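## Task

Take a loose grey peg and push it fully into a free hole of the yellow sulfur ball held by the other gripper, until it snaps and locks, without disturbing pegs already fitted in that ball.

## Robot and tools

Robot: two seven-joint Kinova Gen3 arms, left_arm and right_arm, each ending in a Robotiq 2F-85 two-finger gripper. One gripper holds the coloured ball; the other must pick up a grey peg and press it home. Cameras: cam_head_left, cam_head_right (on a stand behind the arms), cam_left_wrist, cam_right_wrist, all 896x504.

Frames. The scene frame has its origin on the table surface halfway between the two arm bases; +x points out over the table, +z up, and left_arm sits on the +y side (image left/right does not follow these names). Reported end_effector_position (metres) and end_effector_quat_wxyz are in this frame. end_effector_position is the point between the pads when closed; fingertips extend about 19 mm past it closed, 6 mm fully open. On each gripper, fingers point along its own +z and open/close along its own y. Motion offsets, by contrast, are expressed in the axes of that arm's current Hand target, not the scene frame.

execute_actions(actions, cameras). actions is a list of actions; each action is a table of 1 to 15 rows, one row per 1/30 s step, and a short table repeats its final row to fill 15 steps (one action = 0.5 s). Every row holds 16 numbers in [-1, 1], always both arms: left dx, dy, dz, rx, ry, rz, left gripper position, left gripper speed, then the same eight for the right arm. The six pose numbers are an offset, not a pose: measured from that arm's Hand target as it was when the action began, along the Hand target's own axes; each row is counted from that same start, not from the row before. Scale: 1.0 = 0.6 m for dx/dy/dz, and 180 degrees for rx/ry/rz, which together form one rotation vector. Repeating an offset in a new action moves further. Sending six zeros re-requests the current Hand target. Gripper position is absolute: +1 fully open (85 mm), 0 about 45 mm, -1 closed (not perfectly linear). Gripper speed: -1 about 20 mm/s, 0 about 85, +1 about 150. The gripper numbers are always commands, so to leave a gripper alone repeat the values you last sent. Images come only if actions is empty or cameras names them (["all"] for all).

move(target, speed, blend, blocking, cameras). target is one 16-number row as above, or up to 15 such rows; every row is an offset from the same starting Hand targets, not chained. The grippers travel straight lines; all paths finish together within at most 10 s. speed is path top speed in m/s, 0.002 to 0.5 (default 0.25), one value or one per target; turning is capped. blend (metres) rounds corners of a list; 0 stops at each. blocking=false returns after about 0.5 s while the move continues. Moves do not avoid obstacles. The result adds a move: line saying how it ended (done, off_target, moving, held, fault) and which limits acted (paced = clipped pose, held = steps withheld by a check).

wait(seconds 0 to 10) lets time pass holding commands. stop brakes a running move (fingers continue). zoom_image(camera, region=[x0,y0,x1,y1]) magnifies part of the newest image of that camera, region at most 504x504 pixels. clear_fault(arm) clears a reported torque fault on left_arm or right_arm. read_manual gives licence text only. finished_scene(scene) ends scene 1 or 2 for good; call it only once the peg is locked and stays so.

Results. Hand target is the last commanded pose after clipping; the gripper often rests a little short of it, and the next command, even zeros, asks for it again. Tool commands lists current gripper commands. position_measured_pct is roughly 50 minus 50 times the finger position number. object_status: 0 moving, 1 blocked while opening, 2 stopped on an object before the commanded position (firm grip), 3 reached the commanded position or pads met (empty, or a soft grip). motor_current_ma near 1000 means a grip or closed pads, near 0 means free air. Also reported: joint positions, velocities (may say within noise), joint torques, flange force in the gripper's axes (includes held weight, has some error), motor temperatures, and for action calls some intermediate end-effector positions.

Gripping: close to a position narrower than the object and keep it. Faster closes from a centimetre or more away grip harder (roughly 100 N per pad slow, up to about 240 N fast). To release, command a few millimetres wider than the object.

Cautions. The commanded orientation is clipped to within 32 degrees of the measured one each step, so large turns need several steps; big turns can swing the elbow. Arms are stiff: a target a few millimetres beyond a firm contact pushes very hard, so insert gently and withdraw the target to stop pushing. Avoid any contact or squeezing between the two arms or grippers (a clearance check helps but is not complete); it can end the scene. Joint torque over its limit (104.5 N m on the four large joints, 51.3 on the wrist) or a 5-degree tracking error causes a torque fault that freezes the arm until clear_fault. Holding loads or stretched poses heats motors; MOTOR HOT appears from 60 °C, and at 75 °C that arm sags for 30-60 s. Do not drop parts, let them fall from the table, release moving parts, slam or swing loads fast, or grip hard a part still resting on something. Thinking time passes in the scene.

Each tool is called after "Call:" by a JSON object that holds its "method" and its "body".

## Session

Call:
{"method": "execute_actions", "body": {"actions": []}}

Scene clock: 0.00 s.
left_arm: end_effector_position=(+0.2202, +0.0215, +0.1372) position_measured_pct=77.1 object_status=3 motor_current_ma=710 end_effector_quat_wxyz=(+0.417, +0.573, +0.560, -0.430) | right_arm: end_effector_position=(+0.4405, -0.4004, +0.2000) position_measured_pct=0.0 object_status=3 motor_current_ma=0 end_effector_quat_wxyz=(+0.000, +0.001, +1.000, +0.000)
Joint positions: left_arm=[21.782 -1.159 35.272 2.456 -41.788 0.808 -39.916] | right_arm=[-0.055 0.432 0 1.657 0 1.053 1.516]
Joint velocities: within noise
Joint torques (N m): no reading
Motor temperatures (°C): left_arm=[26 28 23 25 33 35 36] | right_arm=[30 26 23 26 31 33 43]
Flange force (N): no reading
Hand target: left_arm +0.2202, +0.0215, +0.1372; +0.417, +0.573, +0.560, -0.430 | right_arm +0.4405, -0.4004, +0.2000; +0.000, +0.001, +1.000, +0.000
Tool commands: left_gripper/position=-0.662745 left_gripper/speed=+1.0 right_gripper/position=+1.0 right_gripper/speed=+1.0

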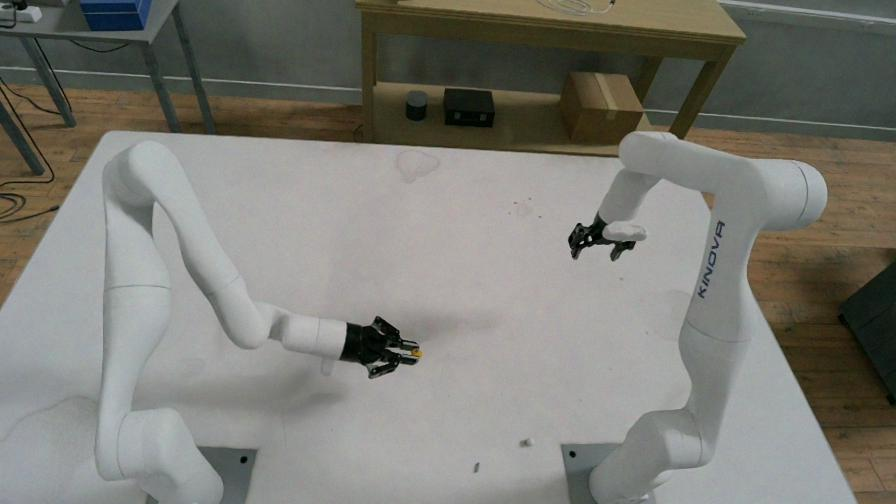

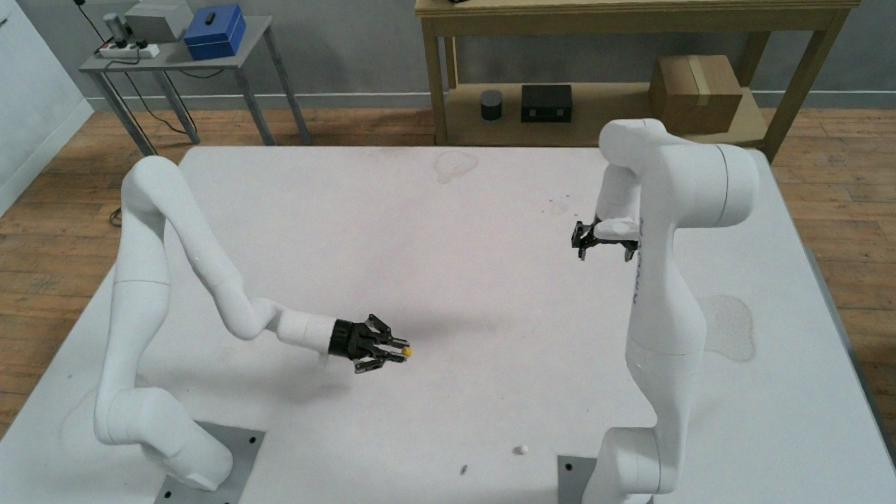

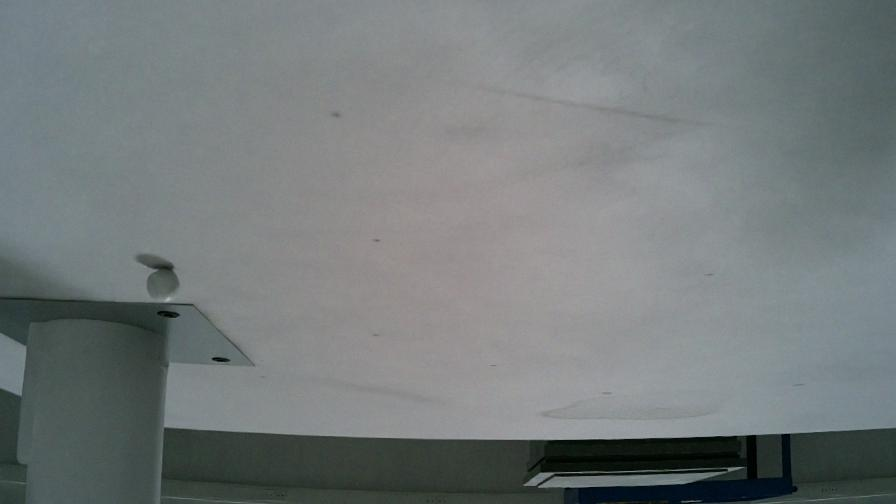

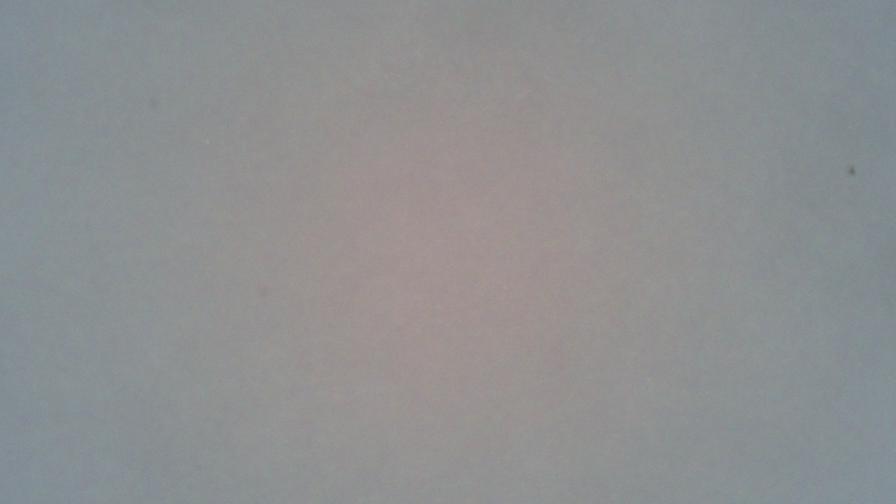

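Call:
{"method": "zoom_image", "body": {"camera": "cam_head_left", "region": [440, 410, 580, 500]}}

Call:
{"method": "zoom_image", "body": {"camera": "cam_head_right", "region": [440, 410, 580, 500]}}

Call:
{"method": "zoom_image", "body": {"camera": "cam_head_left", "region": [340, 310, 440, 385]}}

Call:
{"method": "zoom_image", "body": {"camera": "cam_head_right", "region": [330, 310, 430, 385]}}

Call:
{"method": "zoom_image", "body": {"camera": "cam_left_wrist", "region": [120, 230, 220, 310]}}

Scaled by 3.600 from the camera's 896x504 image, which has a finer 1280x720 frame.

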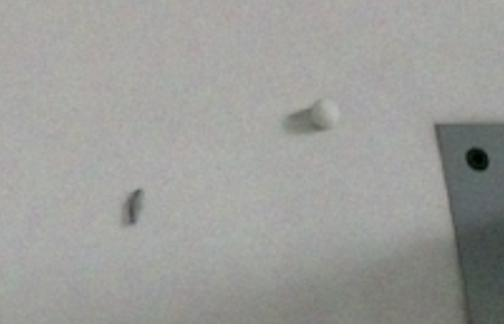

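Scaled by 3.600 from the camera's 896x504 image, which has a finer 1280x720 frame.

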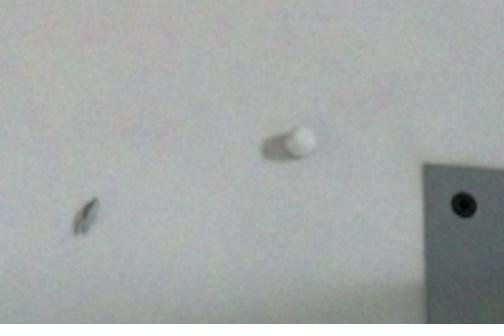

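Scaled by 5.040 from the camera's 896x504 image, which has a finer 1280x720 frame.

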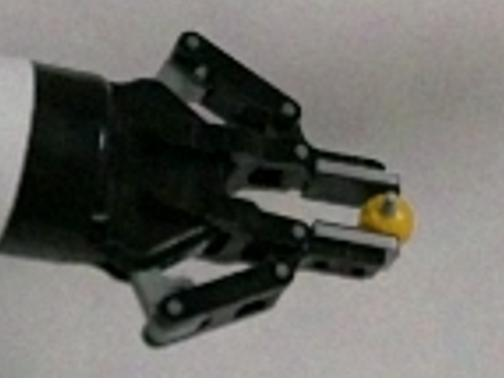

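Scaled by 5.040 from the camera's 896x504 image, which has a finer 1280x720 frame.

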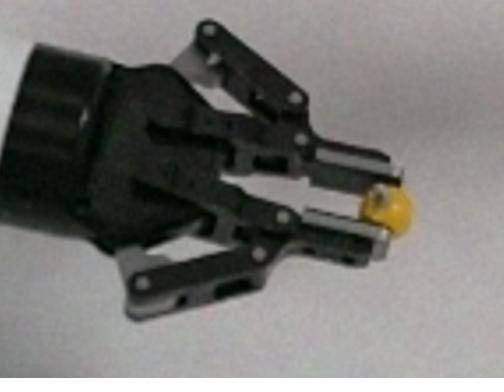

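Scaled by 5.040 from the camera's 896x504 image, which has a finer 1280x720 frame.

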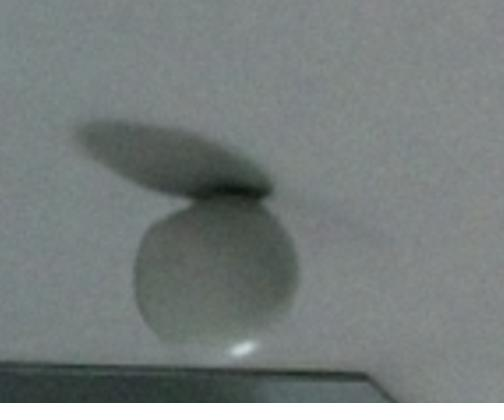

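Call:
{"method": "move", "body": {"target": [0,0,0,0,0,0,-0.662745,1,0.534,0.4,-0.117,0,0,0,1,1], "speed": 0.2, "cameras": ["all"]}}

Scene clock: 45.13 s.
left_arm: end_effector_position=(+0.2202, +0.0215, +0.1372) position_measured_pct=77.1 object_status=3 motor_current_ma=710 end_effector_quat_wxyz=(+0.417, +0.573, +0.560, -0.430) | right_arm: end_effector_position=(+0.1208, -0.1596, +0.2702) position_measured_pct=0.0 object_status=3 motor_current_ma=0 end_effector_quat_wxyz=(+0.000, +0.001, +1.000, +0.000)
Joint positions: left_arm=[21.782 -1.159 35.272 2.456 -41.788 0.808 -39.916] | right_arm=[-0.683 -0.031 -0.464 2.004 -0.015 1.165 0.429]
Joint torques (N m): left_arm=[-1.38 12.64 5.74 4.04 -1.39 1.99 0.07] | right_arm=[-1.43 -7.49 -1.2 -6.48 -0.07 -0.38 0.13]
Flange force (N): left_arm=[-1.6 1.6 7.6] | right_arm=[-5.8 1.8 -6.1]
Hand target: left_arm +0.2202, +0.0215, +0.1372; +0.417, +0.573, +0.560, -0.430 | right_arm +0.1208, -0.1596, +0.2702; +0.000, +0.001, +1.000, +0.000
Off the commanded pose: left_arm 0.000 m, 0 deg | right_arm 0.000 m, 0 deg.
move: done

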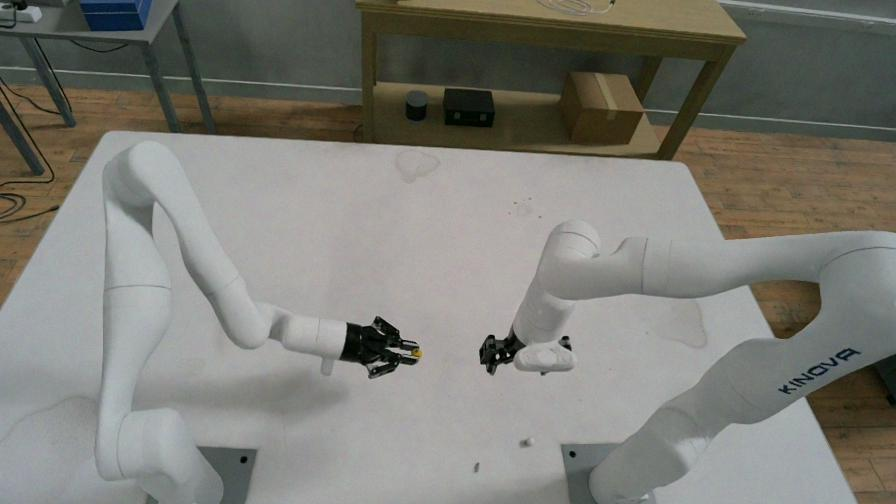

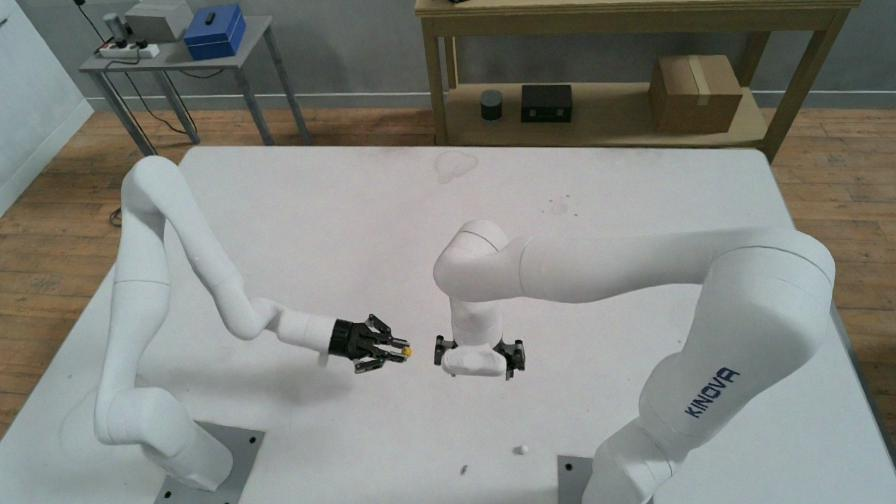

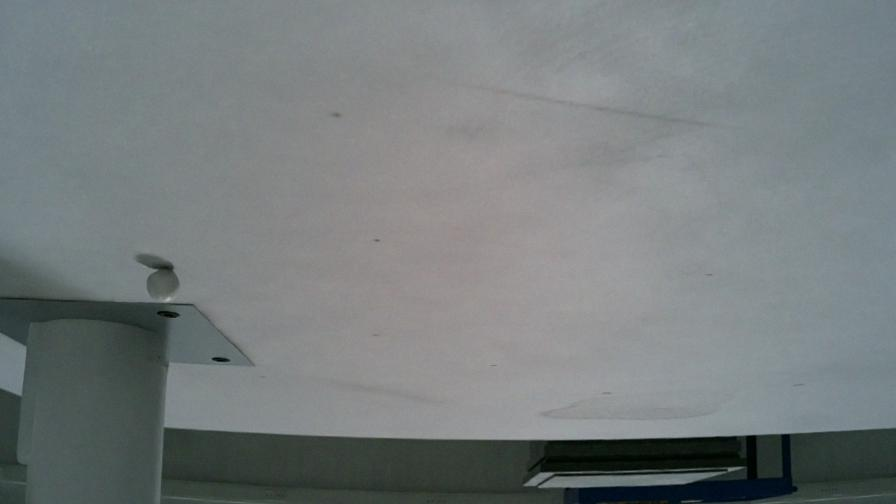

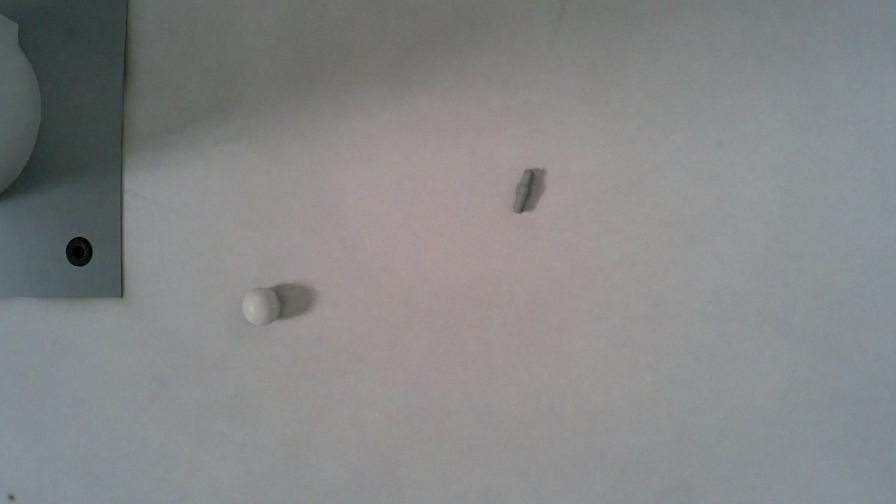

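Call:
{"method": "zoom_image", "body": {"camera": "cam_right_wrist", "region": [480, 150, 580, 230]}}

Call:
{"method": "zoom_image", "body": {"camera": "cam_right_wrist", "region": [220, 260, 330, 350]}}

Scaled by 5.040 from the camera's 896x504 image, which has a finer 1280x720 frame.

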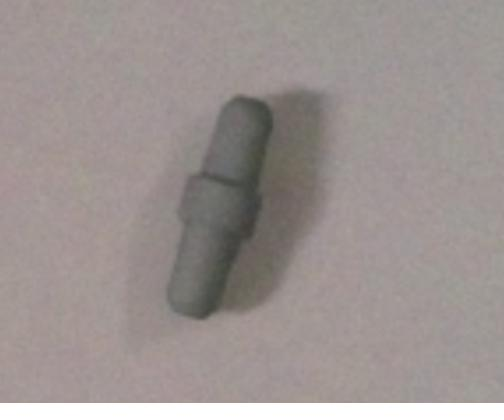

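Scaled by 4.582 from the camera's 896x504 image, which has a finer 1280x720 frame.

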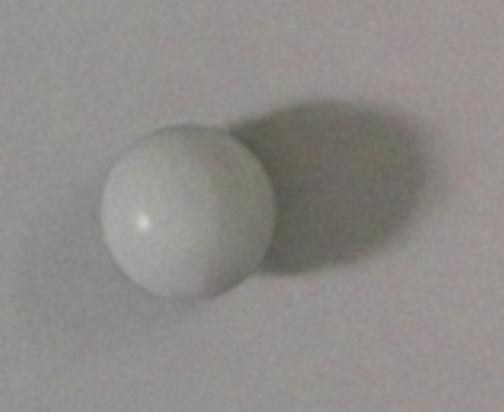

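Call:
{"method": "move", "body": {"target": [0,0,0,0,0,0,-0.662745,1,-0.259,0.13,0.069,-0.25,0,0,1,1], "speed": 0.2, "cameras": ["cam_right_wrist","cam_head_left"]}}

Call:
{"method": "zoom_image", "body": {"camera": "cam_right_wrist", "region": [360, 160, 540, 340]}}

Scene clock: 96.63 s.
left_arm: end_effector_position=(+0.2202, +0.0215, +0.1372) position_measured_pct=77.1 object_status=3 motor_current_ma=710 end_effector_quat_wxyz=(+0.417, +0.573, +0.560, -0.430) | right_arm: end_effector_position=(+0.2763, -0.0820, +0.2288) position_measured_pct=0.0 object_status=3 motor_current_ma=0 end_effector_quat_wxyz=(+0.000, +0.001, +0.924, +0.383)
Joint positions: left_arm=[21.782 -1.159 35.272 2.456 -41.788 0.808 -39.916] | right_arm=[-0.252 0.251 -0.192 2.208 -1.2 0.708 2.107]
Joint torques (N m): left_arm=[-1.44 12.67 5.75 4.06 -1.41 2.03 0.06] | right_arm=[-1.35 -11.8 -1.96 -4.75 -1.21 0.73 0.07]
Flange force (N): left_arm=[-1.6 1.6 7.9] | right_arm=[-8.1 0.2 -4.2]
Hand target: left_arm +0.2202, +0.0215, +0.1372; +0.417, +0.573, +0.560, -0.430 | right_arm +0.2763, -0.0820, +0.2288; +0.000, +0.001, +0.924, +0.383
Off the commanded pose: left_arm 0.000 m, 0 deg | right_arm 0.000 m, 0 deg.
move: done
Images, in order (width x height): cam_head_left 896x504, cam_right_wrist 896x504.

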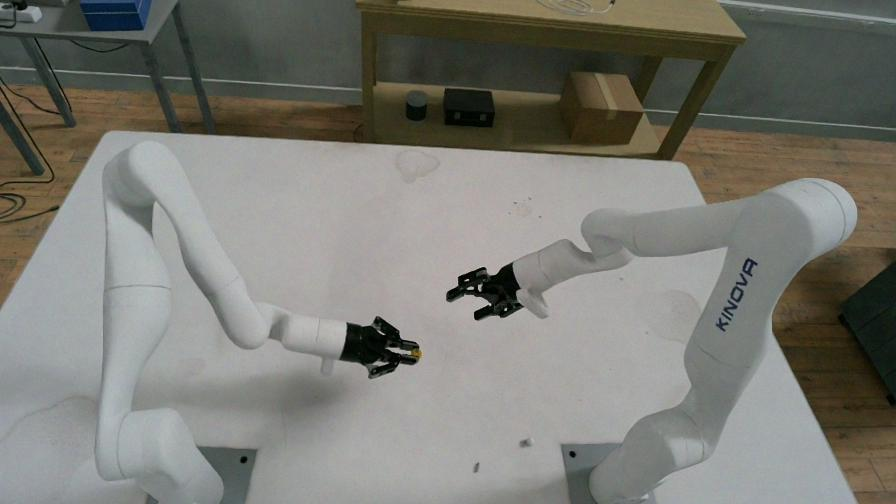

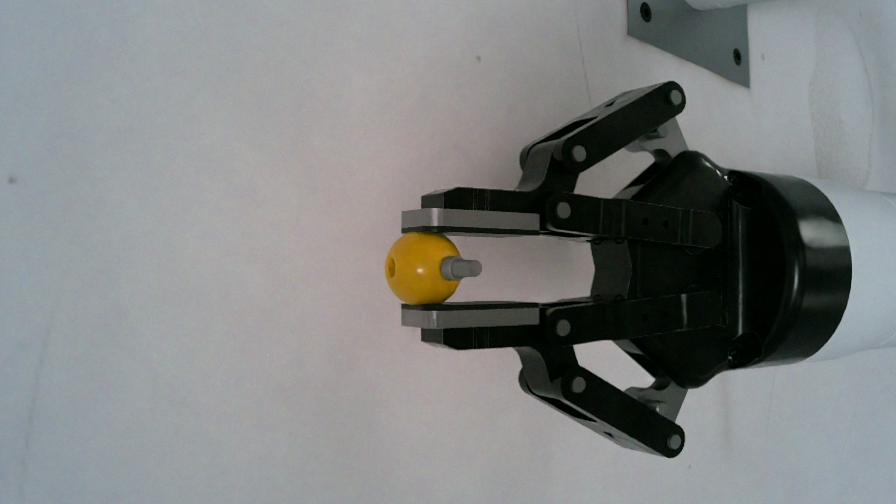

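Scaled by 2.800 from the camera's 896x504 image, which has a finer 1280x720 frame.

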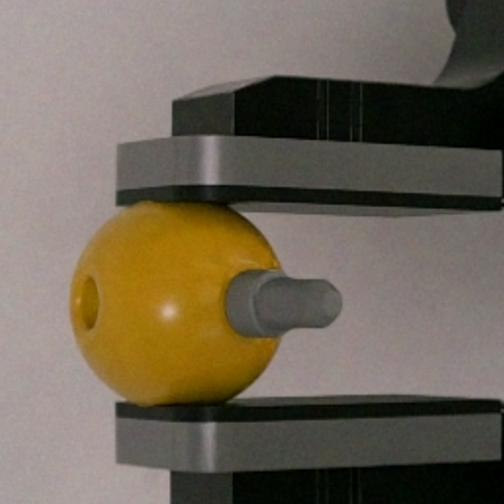

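Call:
{"method": "move", "body": {"target": [0,0,0,0,0,0,-0.85,-1,0.304,-0.0505,-0.0533,0.25,0,0,1,1], "speed": 0.25, "cameras": ["cam_right_wrist"]}}

Call:
{"method": "move", "body": {"target": [0,0,0,0,0,0,-0.85,-1,0,0,0.16667,0,0,0,1,1], "speed": 0.2, "cameras": ["cam_right_wrist"]}}

Scene clock: 165.20 s.
left_arm: end_effector_position=(+0.2202, +0.0215, +0.1372) position_measured_pct=77.1 object_status=2 motor_current_ma=1000 end_effector_quat_wxyz=(+0.417, +0.573, +0.560, -0.430) | right_arm: end_effector_position=(+0.0938, -0.1255, +0.2300) position_measured_pct=0.0 object_status=3 motor_current_ma=0 end_effector_quat_wxyz=(+0.000, +0.001, +1.000, +0.000)
Joint positions: left_arm=[21.782 -1.159 35.272 2.456 -41.788 0.808 -39.916] | right_arm=[-0.845 0.073 -0.478 2.05 0.039 1.027 0.228]
Joint torques (N m): left_arm=[-1.44 12.59 5.74 4.05 -1.42 2.02 0.11] | right_arm=[-1.35 -8.96 -1.49 -5.85 -0.07 -0.39 0.12]
Flange force (N): left_arm=[-1.7 1.4 7.9] | right_arm=[-5.7 3.5 -5.5]
Hand target: left_arm +0.2202, +0.0215, +0.1372; +0.417, +0.573, +0.560, -0.430 | right_arm +0.0938, -0.1255, +0.2300; +0.000, +0.001, +1.000, +0.000
Off the commanded pose: left_arm 0.000 m, 0 deg | right_arm 0.000 m, 0 deg.
move: done
Images, in order (width x height): cam_right_wrist 896x504.

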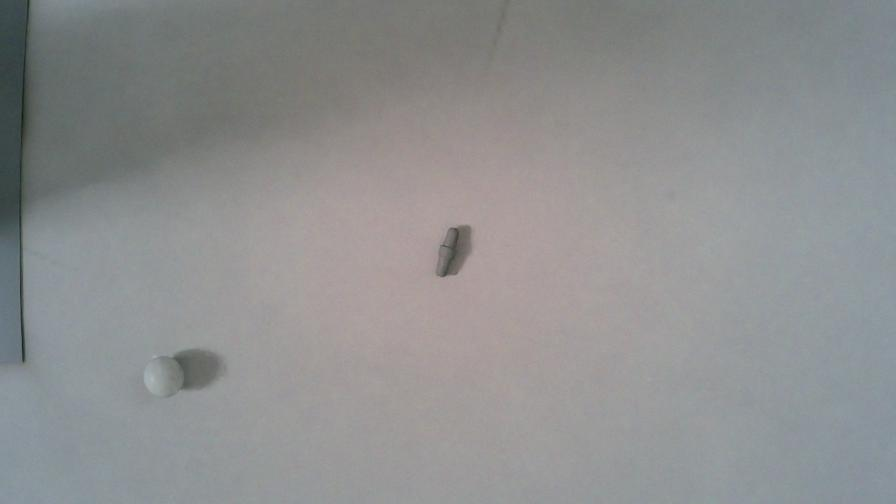

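Scene clock: 166.20 s.
left_arm: end_effector_position=(+0.2202, +0.0215, +0.1372) position_measured_pct=77.1 object_status=2 motor_current_ma=1000 end_effector_quat_wxyz=(+0.417, +0.573, +0.560, -0.430) | right_arm: end_effector_position=(+0.0938, -0.1255, +0.1300) position_measured_pct=0.0 object_status=3 motor_current_ma=0 end_effector_quat_wxyz=(+0.000, +0.001, +1.000, +0.000)
Joint positions: left_arm=[21.782 -1.159 35.272 2.456 -41.788 0.808 -39.916] | right_arm=[-0.914 0.273 -0.459 2.239 0.195 0.666 0.058]
Joint torques (N m): left_arm=[-1.39 12.64 5.74 4.02 -1.39 2.01 0.09] | right_arm=[-1.36 -10.85 -1.98 -3.7 -0.08 -0.39 0.16]
Flange force (N): left_arm=[-1.6 1.5 7.7] | right_arm=[-6.0 4.6 -3.0]
Hand target: left_arm +0.2202, +0.0215, +0.1372; +0.417, +0.573, +0.560, -0.430 | right_arm +0.0938, -0.1255, +0.1300; +0.000, +0.001, +1.000, +0.000
Off the commanded pose: left_arm 0.000 m, 0 deg | right_arm 0.000 m, 0 deg.
move: done
Images, in order (width x height): cam_right_wrist 896x504.

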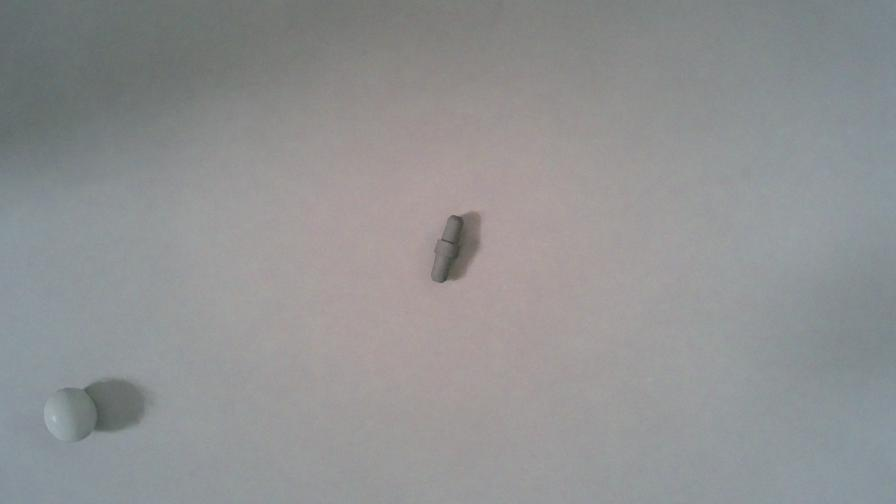

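Call:
{"method": "zoom_image", "body": {"camera": "cam_right_wrist", "region": [407, 205, 497, 295]}}

Scaled by 5.600 from the camera's 896x504 image, which has a finer 1280x720 frame.

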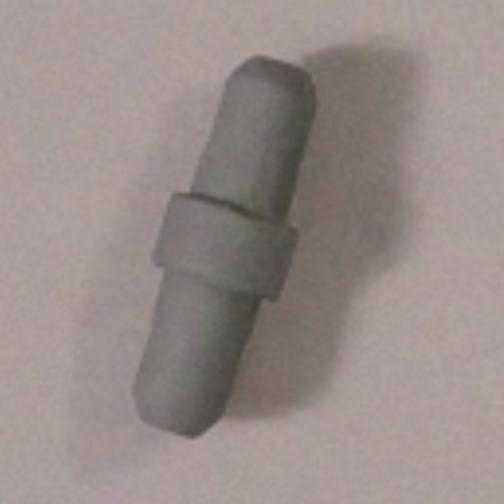

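Call:
{"method": "move", "body": {"target": [[0,0,0,0,0,0,-0.85,-1,0.0748,-0.0047,0.1,0,0,0.0772,-0.5,0],[0,0,0,0,0,0,-0.85,-1,0.0748,-0.0047,0.175,0,0,0.0772,-0.5,0]], "speed": [0.15,0.06], "cameras": ["cam_right_wrist","cam_head_left","cam_head_right"]}}

Call:
{"method": "zoom_image", "body": {"camera": "cam_head_left", "region": [430, 380, 570, 500]}}

Call:
{"method": "zoom_image", "body": {"camera": "cam_head_right", "region": [410, 380, 550, 500]}}

Scene clock: 197.60 s.
left_arm: end_effector_position=(+0.2202, +0.0215, +0.1372) position_measured_pct=77.1 object_status=2 motor_current_ma=1000 end_effector_quat_wxyz=(+0.417, +0.573, +0.560, -0.430) | right_arm: end_effector_position=(+0.0490, -0.1282, +0.0250) position_measured_pct=74.9 object_status=3 motor_current_ma=0 end_effector_quat_wxyz=(+0.000, +0.122, +0.993, +0.000)
Joint positions: left_arm=[21.782 -1.159 35.272 2.456 -41.788 0.808 -39.916] | right_arm=[-1.32 0.545 -0.171 2.406 0.426 0.215 -0.556]
Joint torques (N m): left_arm=[-1.46 12.6 5.73 4.02 -1.44 2 0.08] | right_arm=[-1.33 -12.89 -1.65 0 -0.05 -0.32 0.18]
Flange force (N): left_arm=[-1.8 1.2 8.0] | right_arm=[-4.1 6.7 0.8]
Hand target: left_arm +0.2202, +0.0215, +0.1372; +0.417, +0.573, +0.560, -0.430 | right_arm +0.0490, -0.1282, +0.0250; +0.000, +0.122, +0.993, +0.000
Off the commanded pose: left_arm 0.000 m, 0 deg | right_arm 0.000 m, 0 deg.
move: done
Images, in order (width x height): cam_head_left 896x504, cam_head_right 896x504, cam_right_wrist 896x504.

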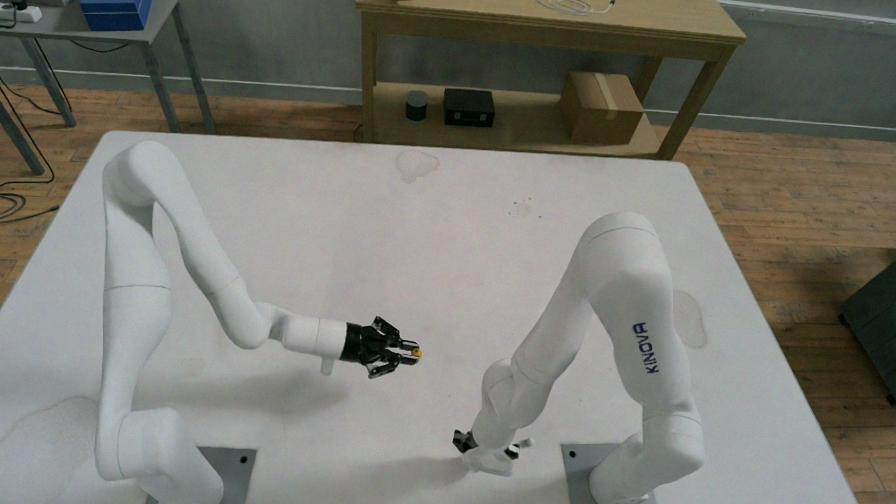

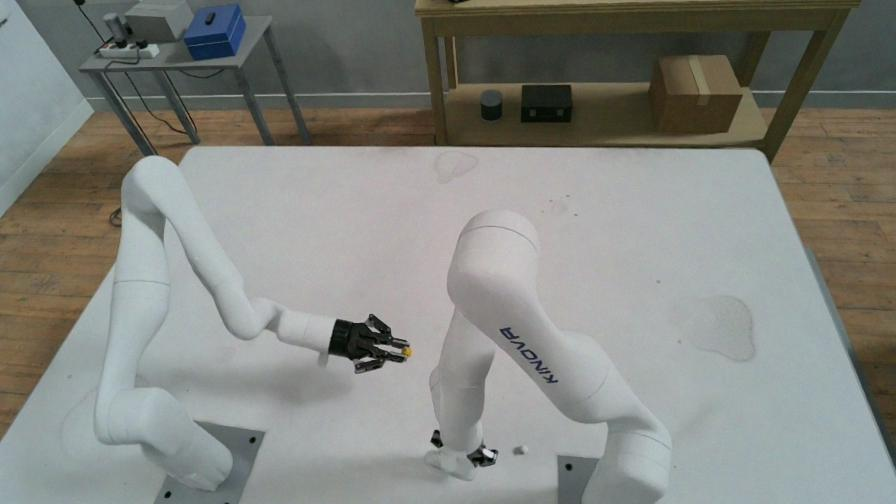

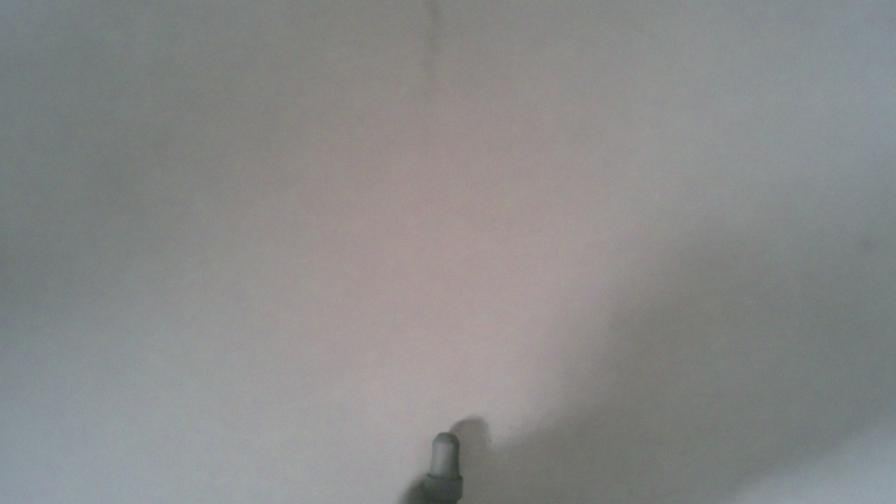

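Scaled by 3.600 from the camera's 896x504 image, which has a finer 1280x720 frame.

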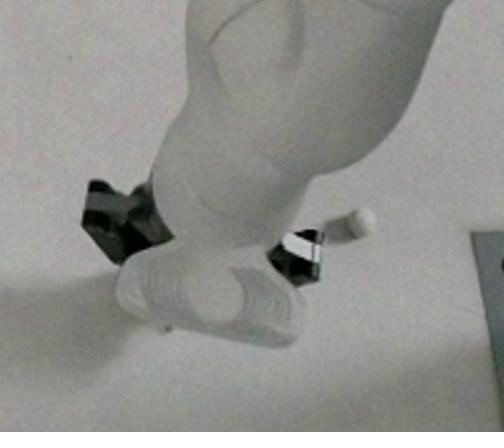

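Scaled by 3.600 from the camera's 896x504 image, which has a finer 1280x720 frame.

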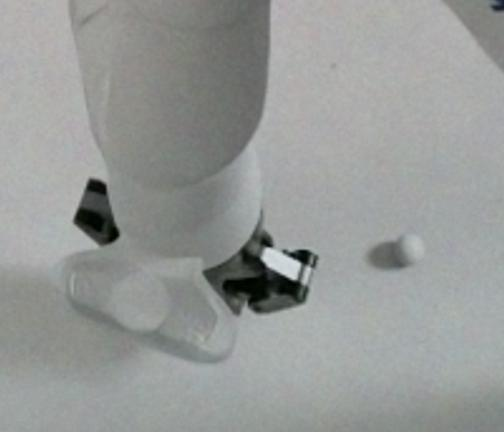

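Call:
{"method": "move", "body": {"target": [0,0,0,0,0,0,-0.85,-1,0,0,0.0067,0,0,0,-0.5,0], "speed": 0.01, "cameras": ["cam_right_wrist"]}}

Scene clock: 219.03 s.
left_arm: end_effector_position=(+0.2202, +0.0215, +0.1372) position_measured_pct=77.1 object_status=2 motor_current_ma=1000 end_effector_quat_wxyz=(+0.417, +0.573, +0.560, -0.430) | right_arm: end_effector_position=(+0.0490, -0.1282, +0.0210) position_measured_pct=74.9 object_status=3 motor_current_ma=0 end_effector_quat_wxyz=(+0.000, +0.122, +0.993, +0.000)
Joint positions: left_arm=[21.782 -1.159 35.272 2.456 -41.788 0.808 -39.916] | right_arm=[-1.332 0.559 -0.156 2.409 0.433 0.197 -0.562]
Joint torques (N m): left_arm=[-1.41 12.62 5.66 4.03 -1.4 2.01 0.13] | right_arm=[-1.42 -12.98 -1.48 0.14 -0.05 -0.46 0.18]
Flange force (N): left_arm=[-1.7 1.4 7.8] | right_arm=[-4.5 7.4 -0.5]
Hand target: left_arm +0.2202, +0.0215, +0.1372; +0.417, +0.573, +0.560, -0.430 | right_arm +0.0490, -0.1282, +0.0210; +0.000, +0.122, +0.993, +0.000
Off the commanded pose: left_arm 0.000 m, 0 deg | right_arm 0.000 m, 0 deg.
move: done
Images, in order (width x height): cam_right_wrist 896x504.

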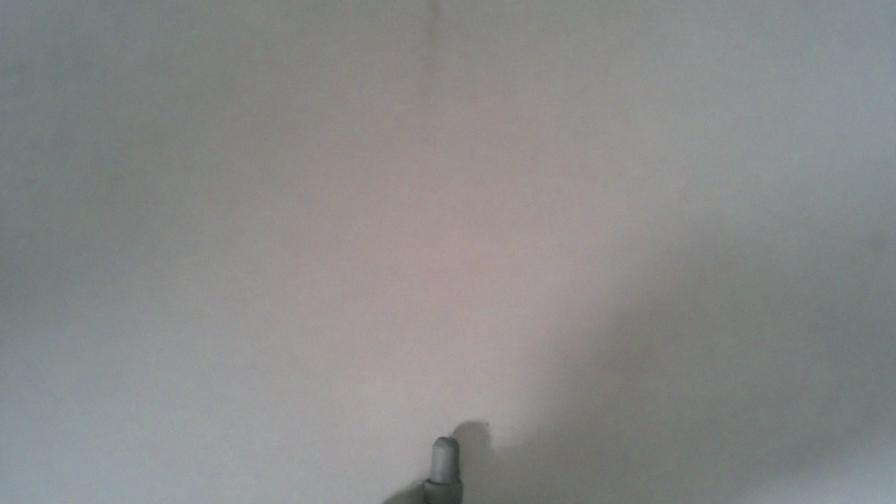

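Call:
{"method": "move", "body": {"target": [0,0,0,0,0,0,-0.85,-1,0,0,0.0014,0,0,0,-0.5,0], "speed": 0.005}}

Call:
{"method": "move", "body": {"target": [0,0,0,0,0,0,-0.85,-1,0,0,0,0,0,0,-1,-1], "cameras": ["cam_right_wrist"]}}

Call:
{"method": "zoom_image", "body": {"camera": "cam_right_wrist", "region": [396, 404, 496, 504]}}

Scene clock: 224.00 s.
left_arm: end_effector_position=(+0.2202, +0.0215, +0.1372) position_measured_pct=77.1 object_status=2 motor_current_ma=1000 end_effector_quat_wxyz=(+0.417, +0.573, +0.560, -0.430) | right_arm: end_effector_position=(+0.0490, -0.1282, +0.0201) position_measured_pct=74.9 object_status=3 motor_current_ma=0 end_effector_quat_wxyz=(+0.000, +0.122, +0.993, +0.000)
Joint positions: left_arm=[21.782 -1.159 35.272 2.456 -41.788 0.808 -39.916] | right_arm=[-1.335 0.562 -0.152 2.41 0.434 0.193 -0.563]
Joint torques (N m): left_arm=[-1.41 12.65 5.74 4.1 -1.43 2.01 0.08] | right_arm=[-1.32 -13.03 -1.46 0.2 -0.07 -0.43 0.18]
Flange force (N): left_arm=[-1.6 1.6 8.0] | right_arm=[-4.1 7.3 0.0]
Hand target: left_arm +0.2202, +0.0215, +0.1372; +0.417, +0.573, +0.560, -0.430 | right_arm +0.0490, -0.1282, +0.0201; +0.000, +0.122, +0.993, +0.000
Off the commanded pose: left_arm 0.000 m, 0 deg | right_arm 0.000 m, 0 deg.
move: done

Scene clock: 225.63 s.
left_arm: end_effector_position=(+0.2202, +0.0215, +0.1372) position_measured_pct=77.1 object_status=2 motor_current_ma=1000 end_effector_quat_wxyz=(+0.417, +0.573, +0.560, -0.430) | right_arm: end_effector_position=(+0.0489, -0.1282, +0.0201) position_measured_pct=97.8 object_status=0 motor_current_ma=1000 end_effector_quat_wxyz=(+0.000, +0.122, +0.993, +0.000)
Joint positions: left_arm=[21.782 -1.159 35.272 2.456 -41.788 0.808 -39.916] | right_arm=[-1.335 0.562 -0.152 2.41 0.434 0.193 -0.563]
Joint torques (N m): left_arm=[-1.44 12.64 5.74 3.99 -1.42 2.02 0.09] | right_arm=[-1.4 -12.78 -1.6 0.24 -0.08 -0.42 0.17]
Flange force (N): left_arm=[-1.6 1.2 7.9] | right_arm=[-4.4 7.1 -0.4]
Hand target: left_arm +0.2202, +0.0215, +0.1372; +0.417, +0.573, +0.560, -0.430 | right_arm +0.0489, -0.1282, +0.0201; +0.000, +0.122, +0.993, +0.000
Off the commanded pose: left_arm 0.000 m, 0 deg | right_arm 0.000 m, 0 deg.
move: done
Images, in order (width x height): cam_right_wrist 896x504.

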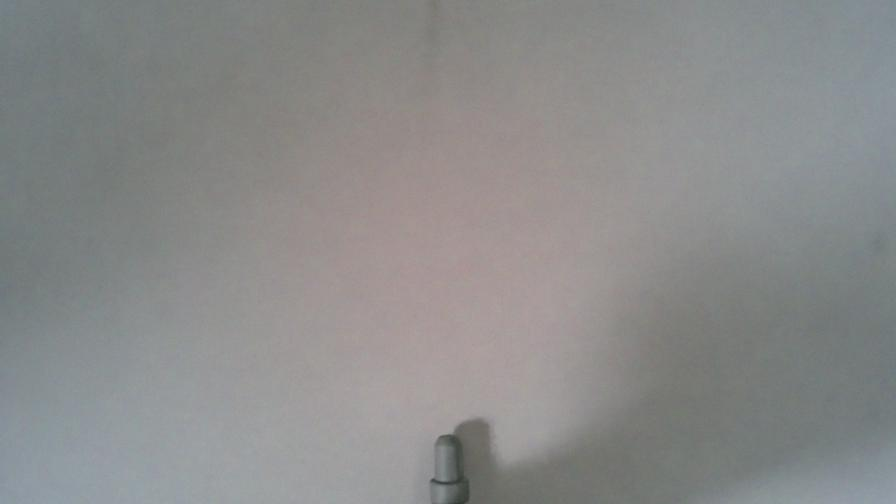

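Scaled by 5.040 from the camera's 896x504 image, which has a finer 1280x720 frame.

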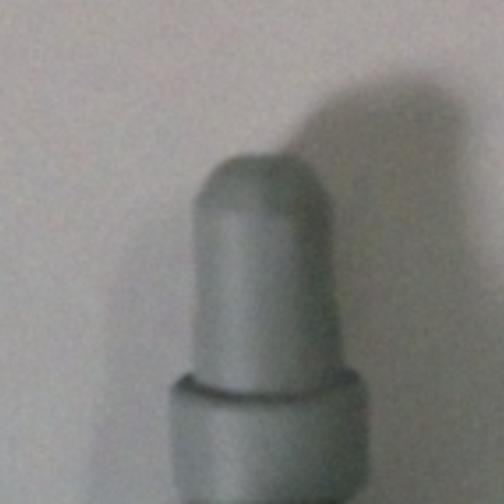

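Call:
{"method": "wait", "body": {"seconds": 1, "cameras": ["cam_right_wrist"]}}

Scene clock: 231.30 s.
left_arm: end_effector_position=(+0.2202, +0.0215, +0.1372) position_measured_pct=77.1 object_status=2 motor_current_ma=1000 end_effector_quat_wxyz=(+0.417, +0.573, +0.560, -0.430) | right_arm: end_effector_position=(+0.0490, -0.1282, +0.0201) position_measured_pct=97.8 object_status=2 motor_current_ma=1000 end_effector_quat_wxyz=(+0.000, +0.122, +0.993, +0.000)
Joint positions: left_arm=[21.782 -1.159 35.272 2.456 -41.788 0.808 -39.916] | right_arm=[-1.335 0.562 -0.152 2.41 0.434 0.193 -0.563]
Joint torques (N m): left_arm=[-1.39 12.69 5.75 4.05 -1.4 2.01 0.05] | right_arm=[-1.39 -12.78 -1.59 0.24 -0.05 -0.43 0.17]
Flange force (N): left_arm=[-1.5 1.7 7.7] | right_arm=[-4.4 7.1 -0.6]
Hand target: left_arm +0.2202, +0.0215, +0.1372; +0.417, +0.573, +0.560, -0.430 | right_arm +0.0490, -0.1282, +0.0201; +0.000, +0.122, +0.993, +0.000
Tool commands: left_gripper/position=-0.85 left_gripper/speed=-1.0 right_gripper/position=-1.0 right_gripper/speed=-1.0
Off the commanded pose: left_arm 0.000 m, 0 deg | right_arm 0.000 m, 0 deg.
wait: 1.00 s; at rest from the start
Images, in order (width x height): cam_right_wrist 896x504.

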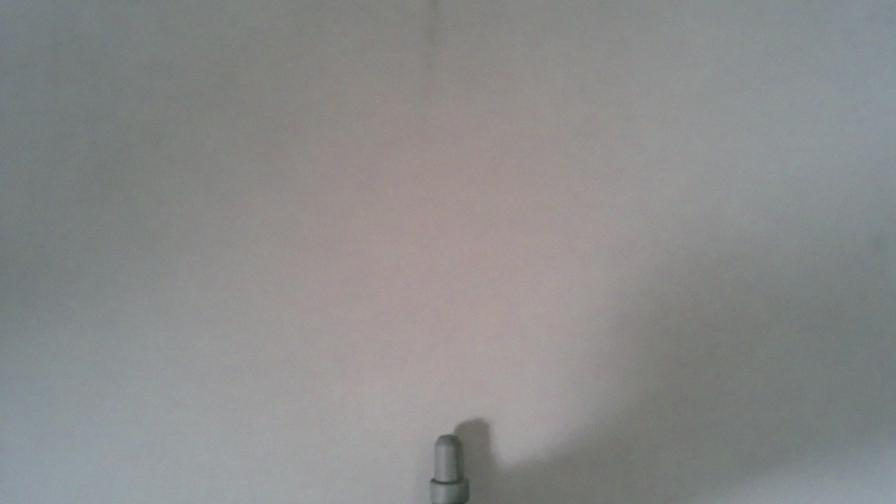

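Call:
{"method": "move", "body": {"target": [0,0,0,0,0,0,-0.85,-1,0,0,-0.2,0,0,0,-1,-1], "speed": 0.1, "cameras": ["cam_right_wrist"]}}

Call:
{"method": "zoom_image", "body": {"camera": "cam_right_wrist", "region": [396, 404, 496, 504]}}

Scene clock: 241.43 s.
left_arm: end_effector_position=(+0.2202, +0.0215, +0.1372) position_measured_pct=77.1 object_status=2 motor_current_ma=1000 end_effector_quat_wxyz=(+0.417, +0.573, +0.560, -0.430) | right_arm: end_effector_position=(+0.0490, -0.1282, +0.1401) position_measured_pct=97.8 object_status=2 motor_current_ma=1000 end_effector_quat_wxyz=(+0.000, +0.122, +0.993, +0.000)
Joint positions: left_arm=[21.782 -1.159 35.272 2.456 -41.788 0.808 -39.916] | right_arm=[-1.09 0.213 -0.418 2.267 0.136 0.684 -0.277]
Joint torques (N m): left_arm=[-1.42 12.62 5.69 4.04 -1.38 1.96 0.15] | right_arm=[-1.31 -9.8 -1.73 -3.87 -0.08 -0.37 0.19]
Flange force (N): left_arm=[-1.5 1.2 7.9] | right_arm=[-3.8 6.1 -3.8]
Hand target: left_arm +0.2202, +0.0215, +0.1372; +0.417, +0.573, +0.560, -0.430 | right_arm +0.0490, -0.1282, +0.1401; +0.000, +0.122, +0.993, +0.000
Off the commanded pose: left_arm 0.000 m, 0 deg | right_arm 0.000 m, 0 deg.
move: done
Images, in order (width x height): cam_right_wrist 896x504.

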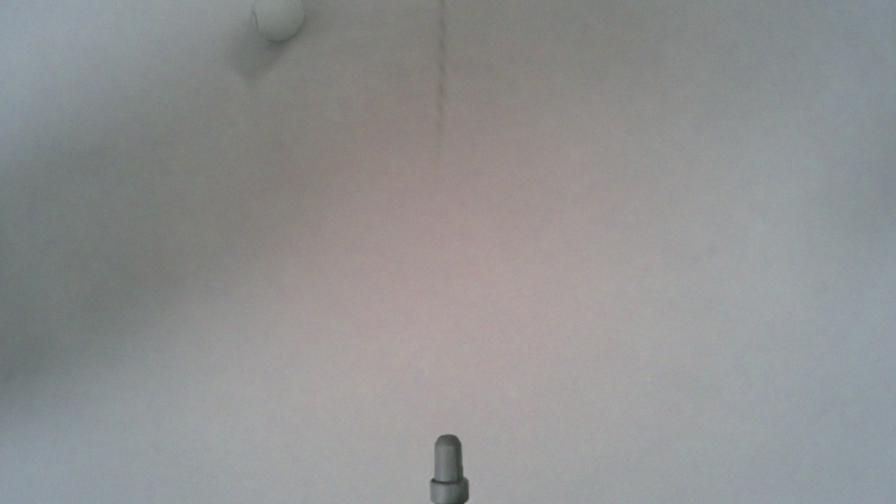

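Scaled by 5.040 from the camera's 896x504 image, which has a finer 1280x720 frame.

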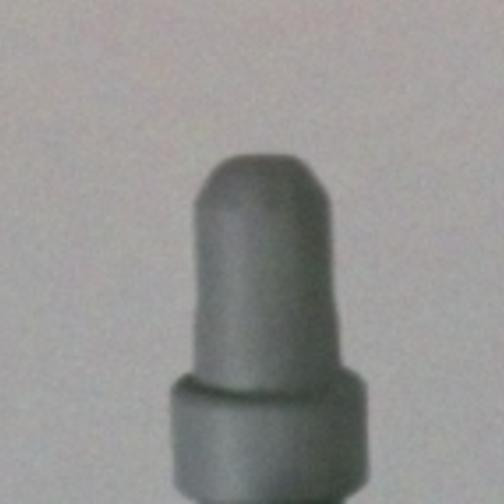

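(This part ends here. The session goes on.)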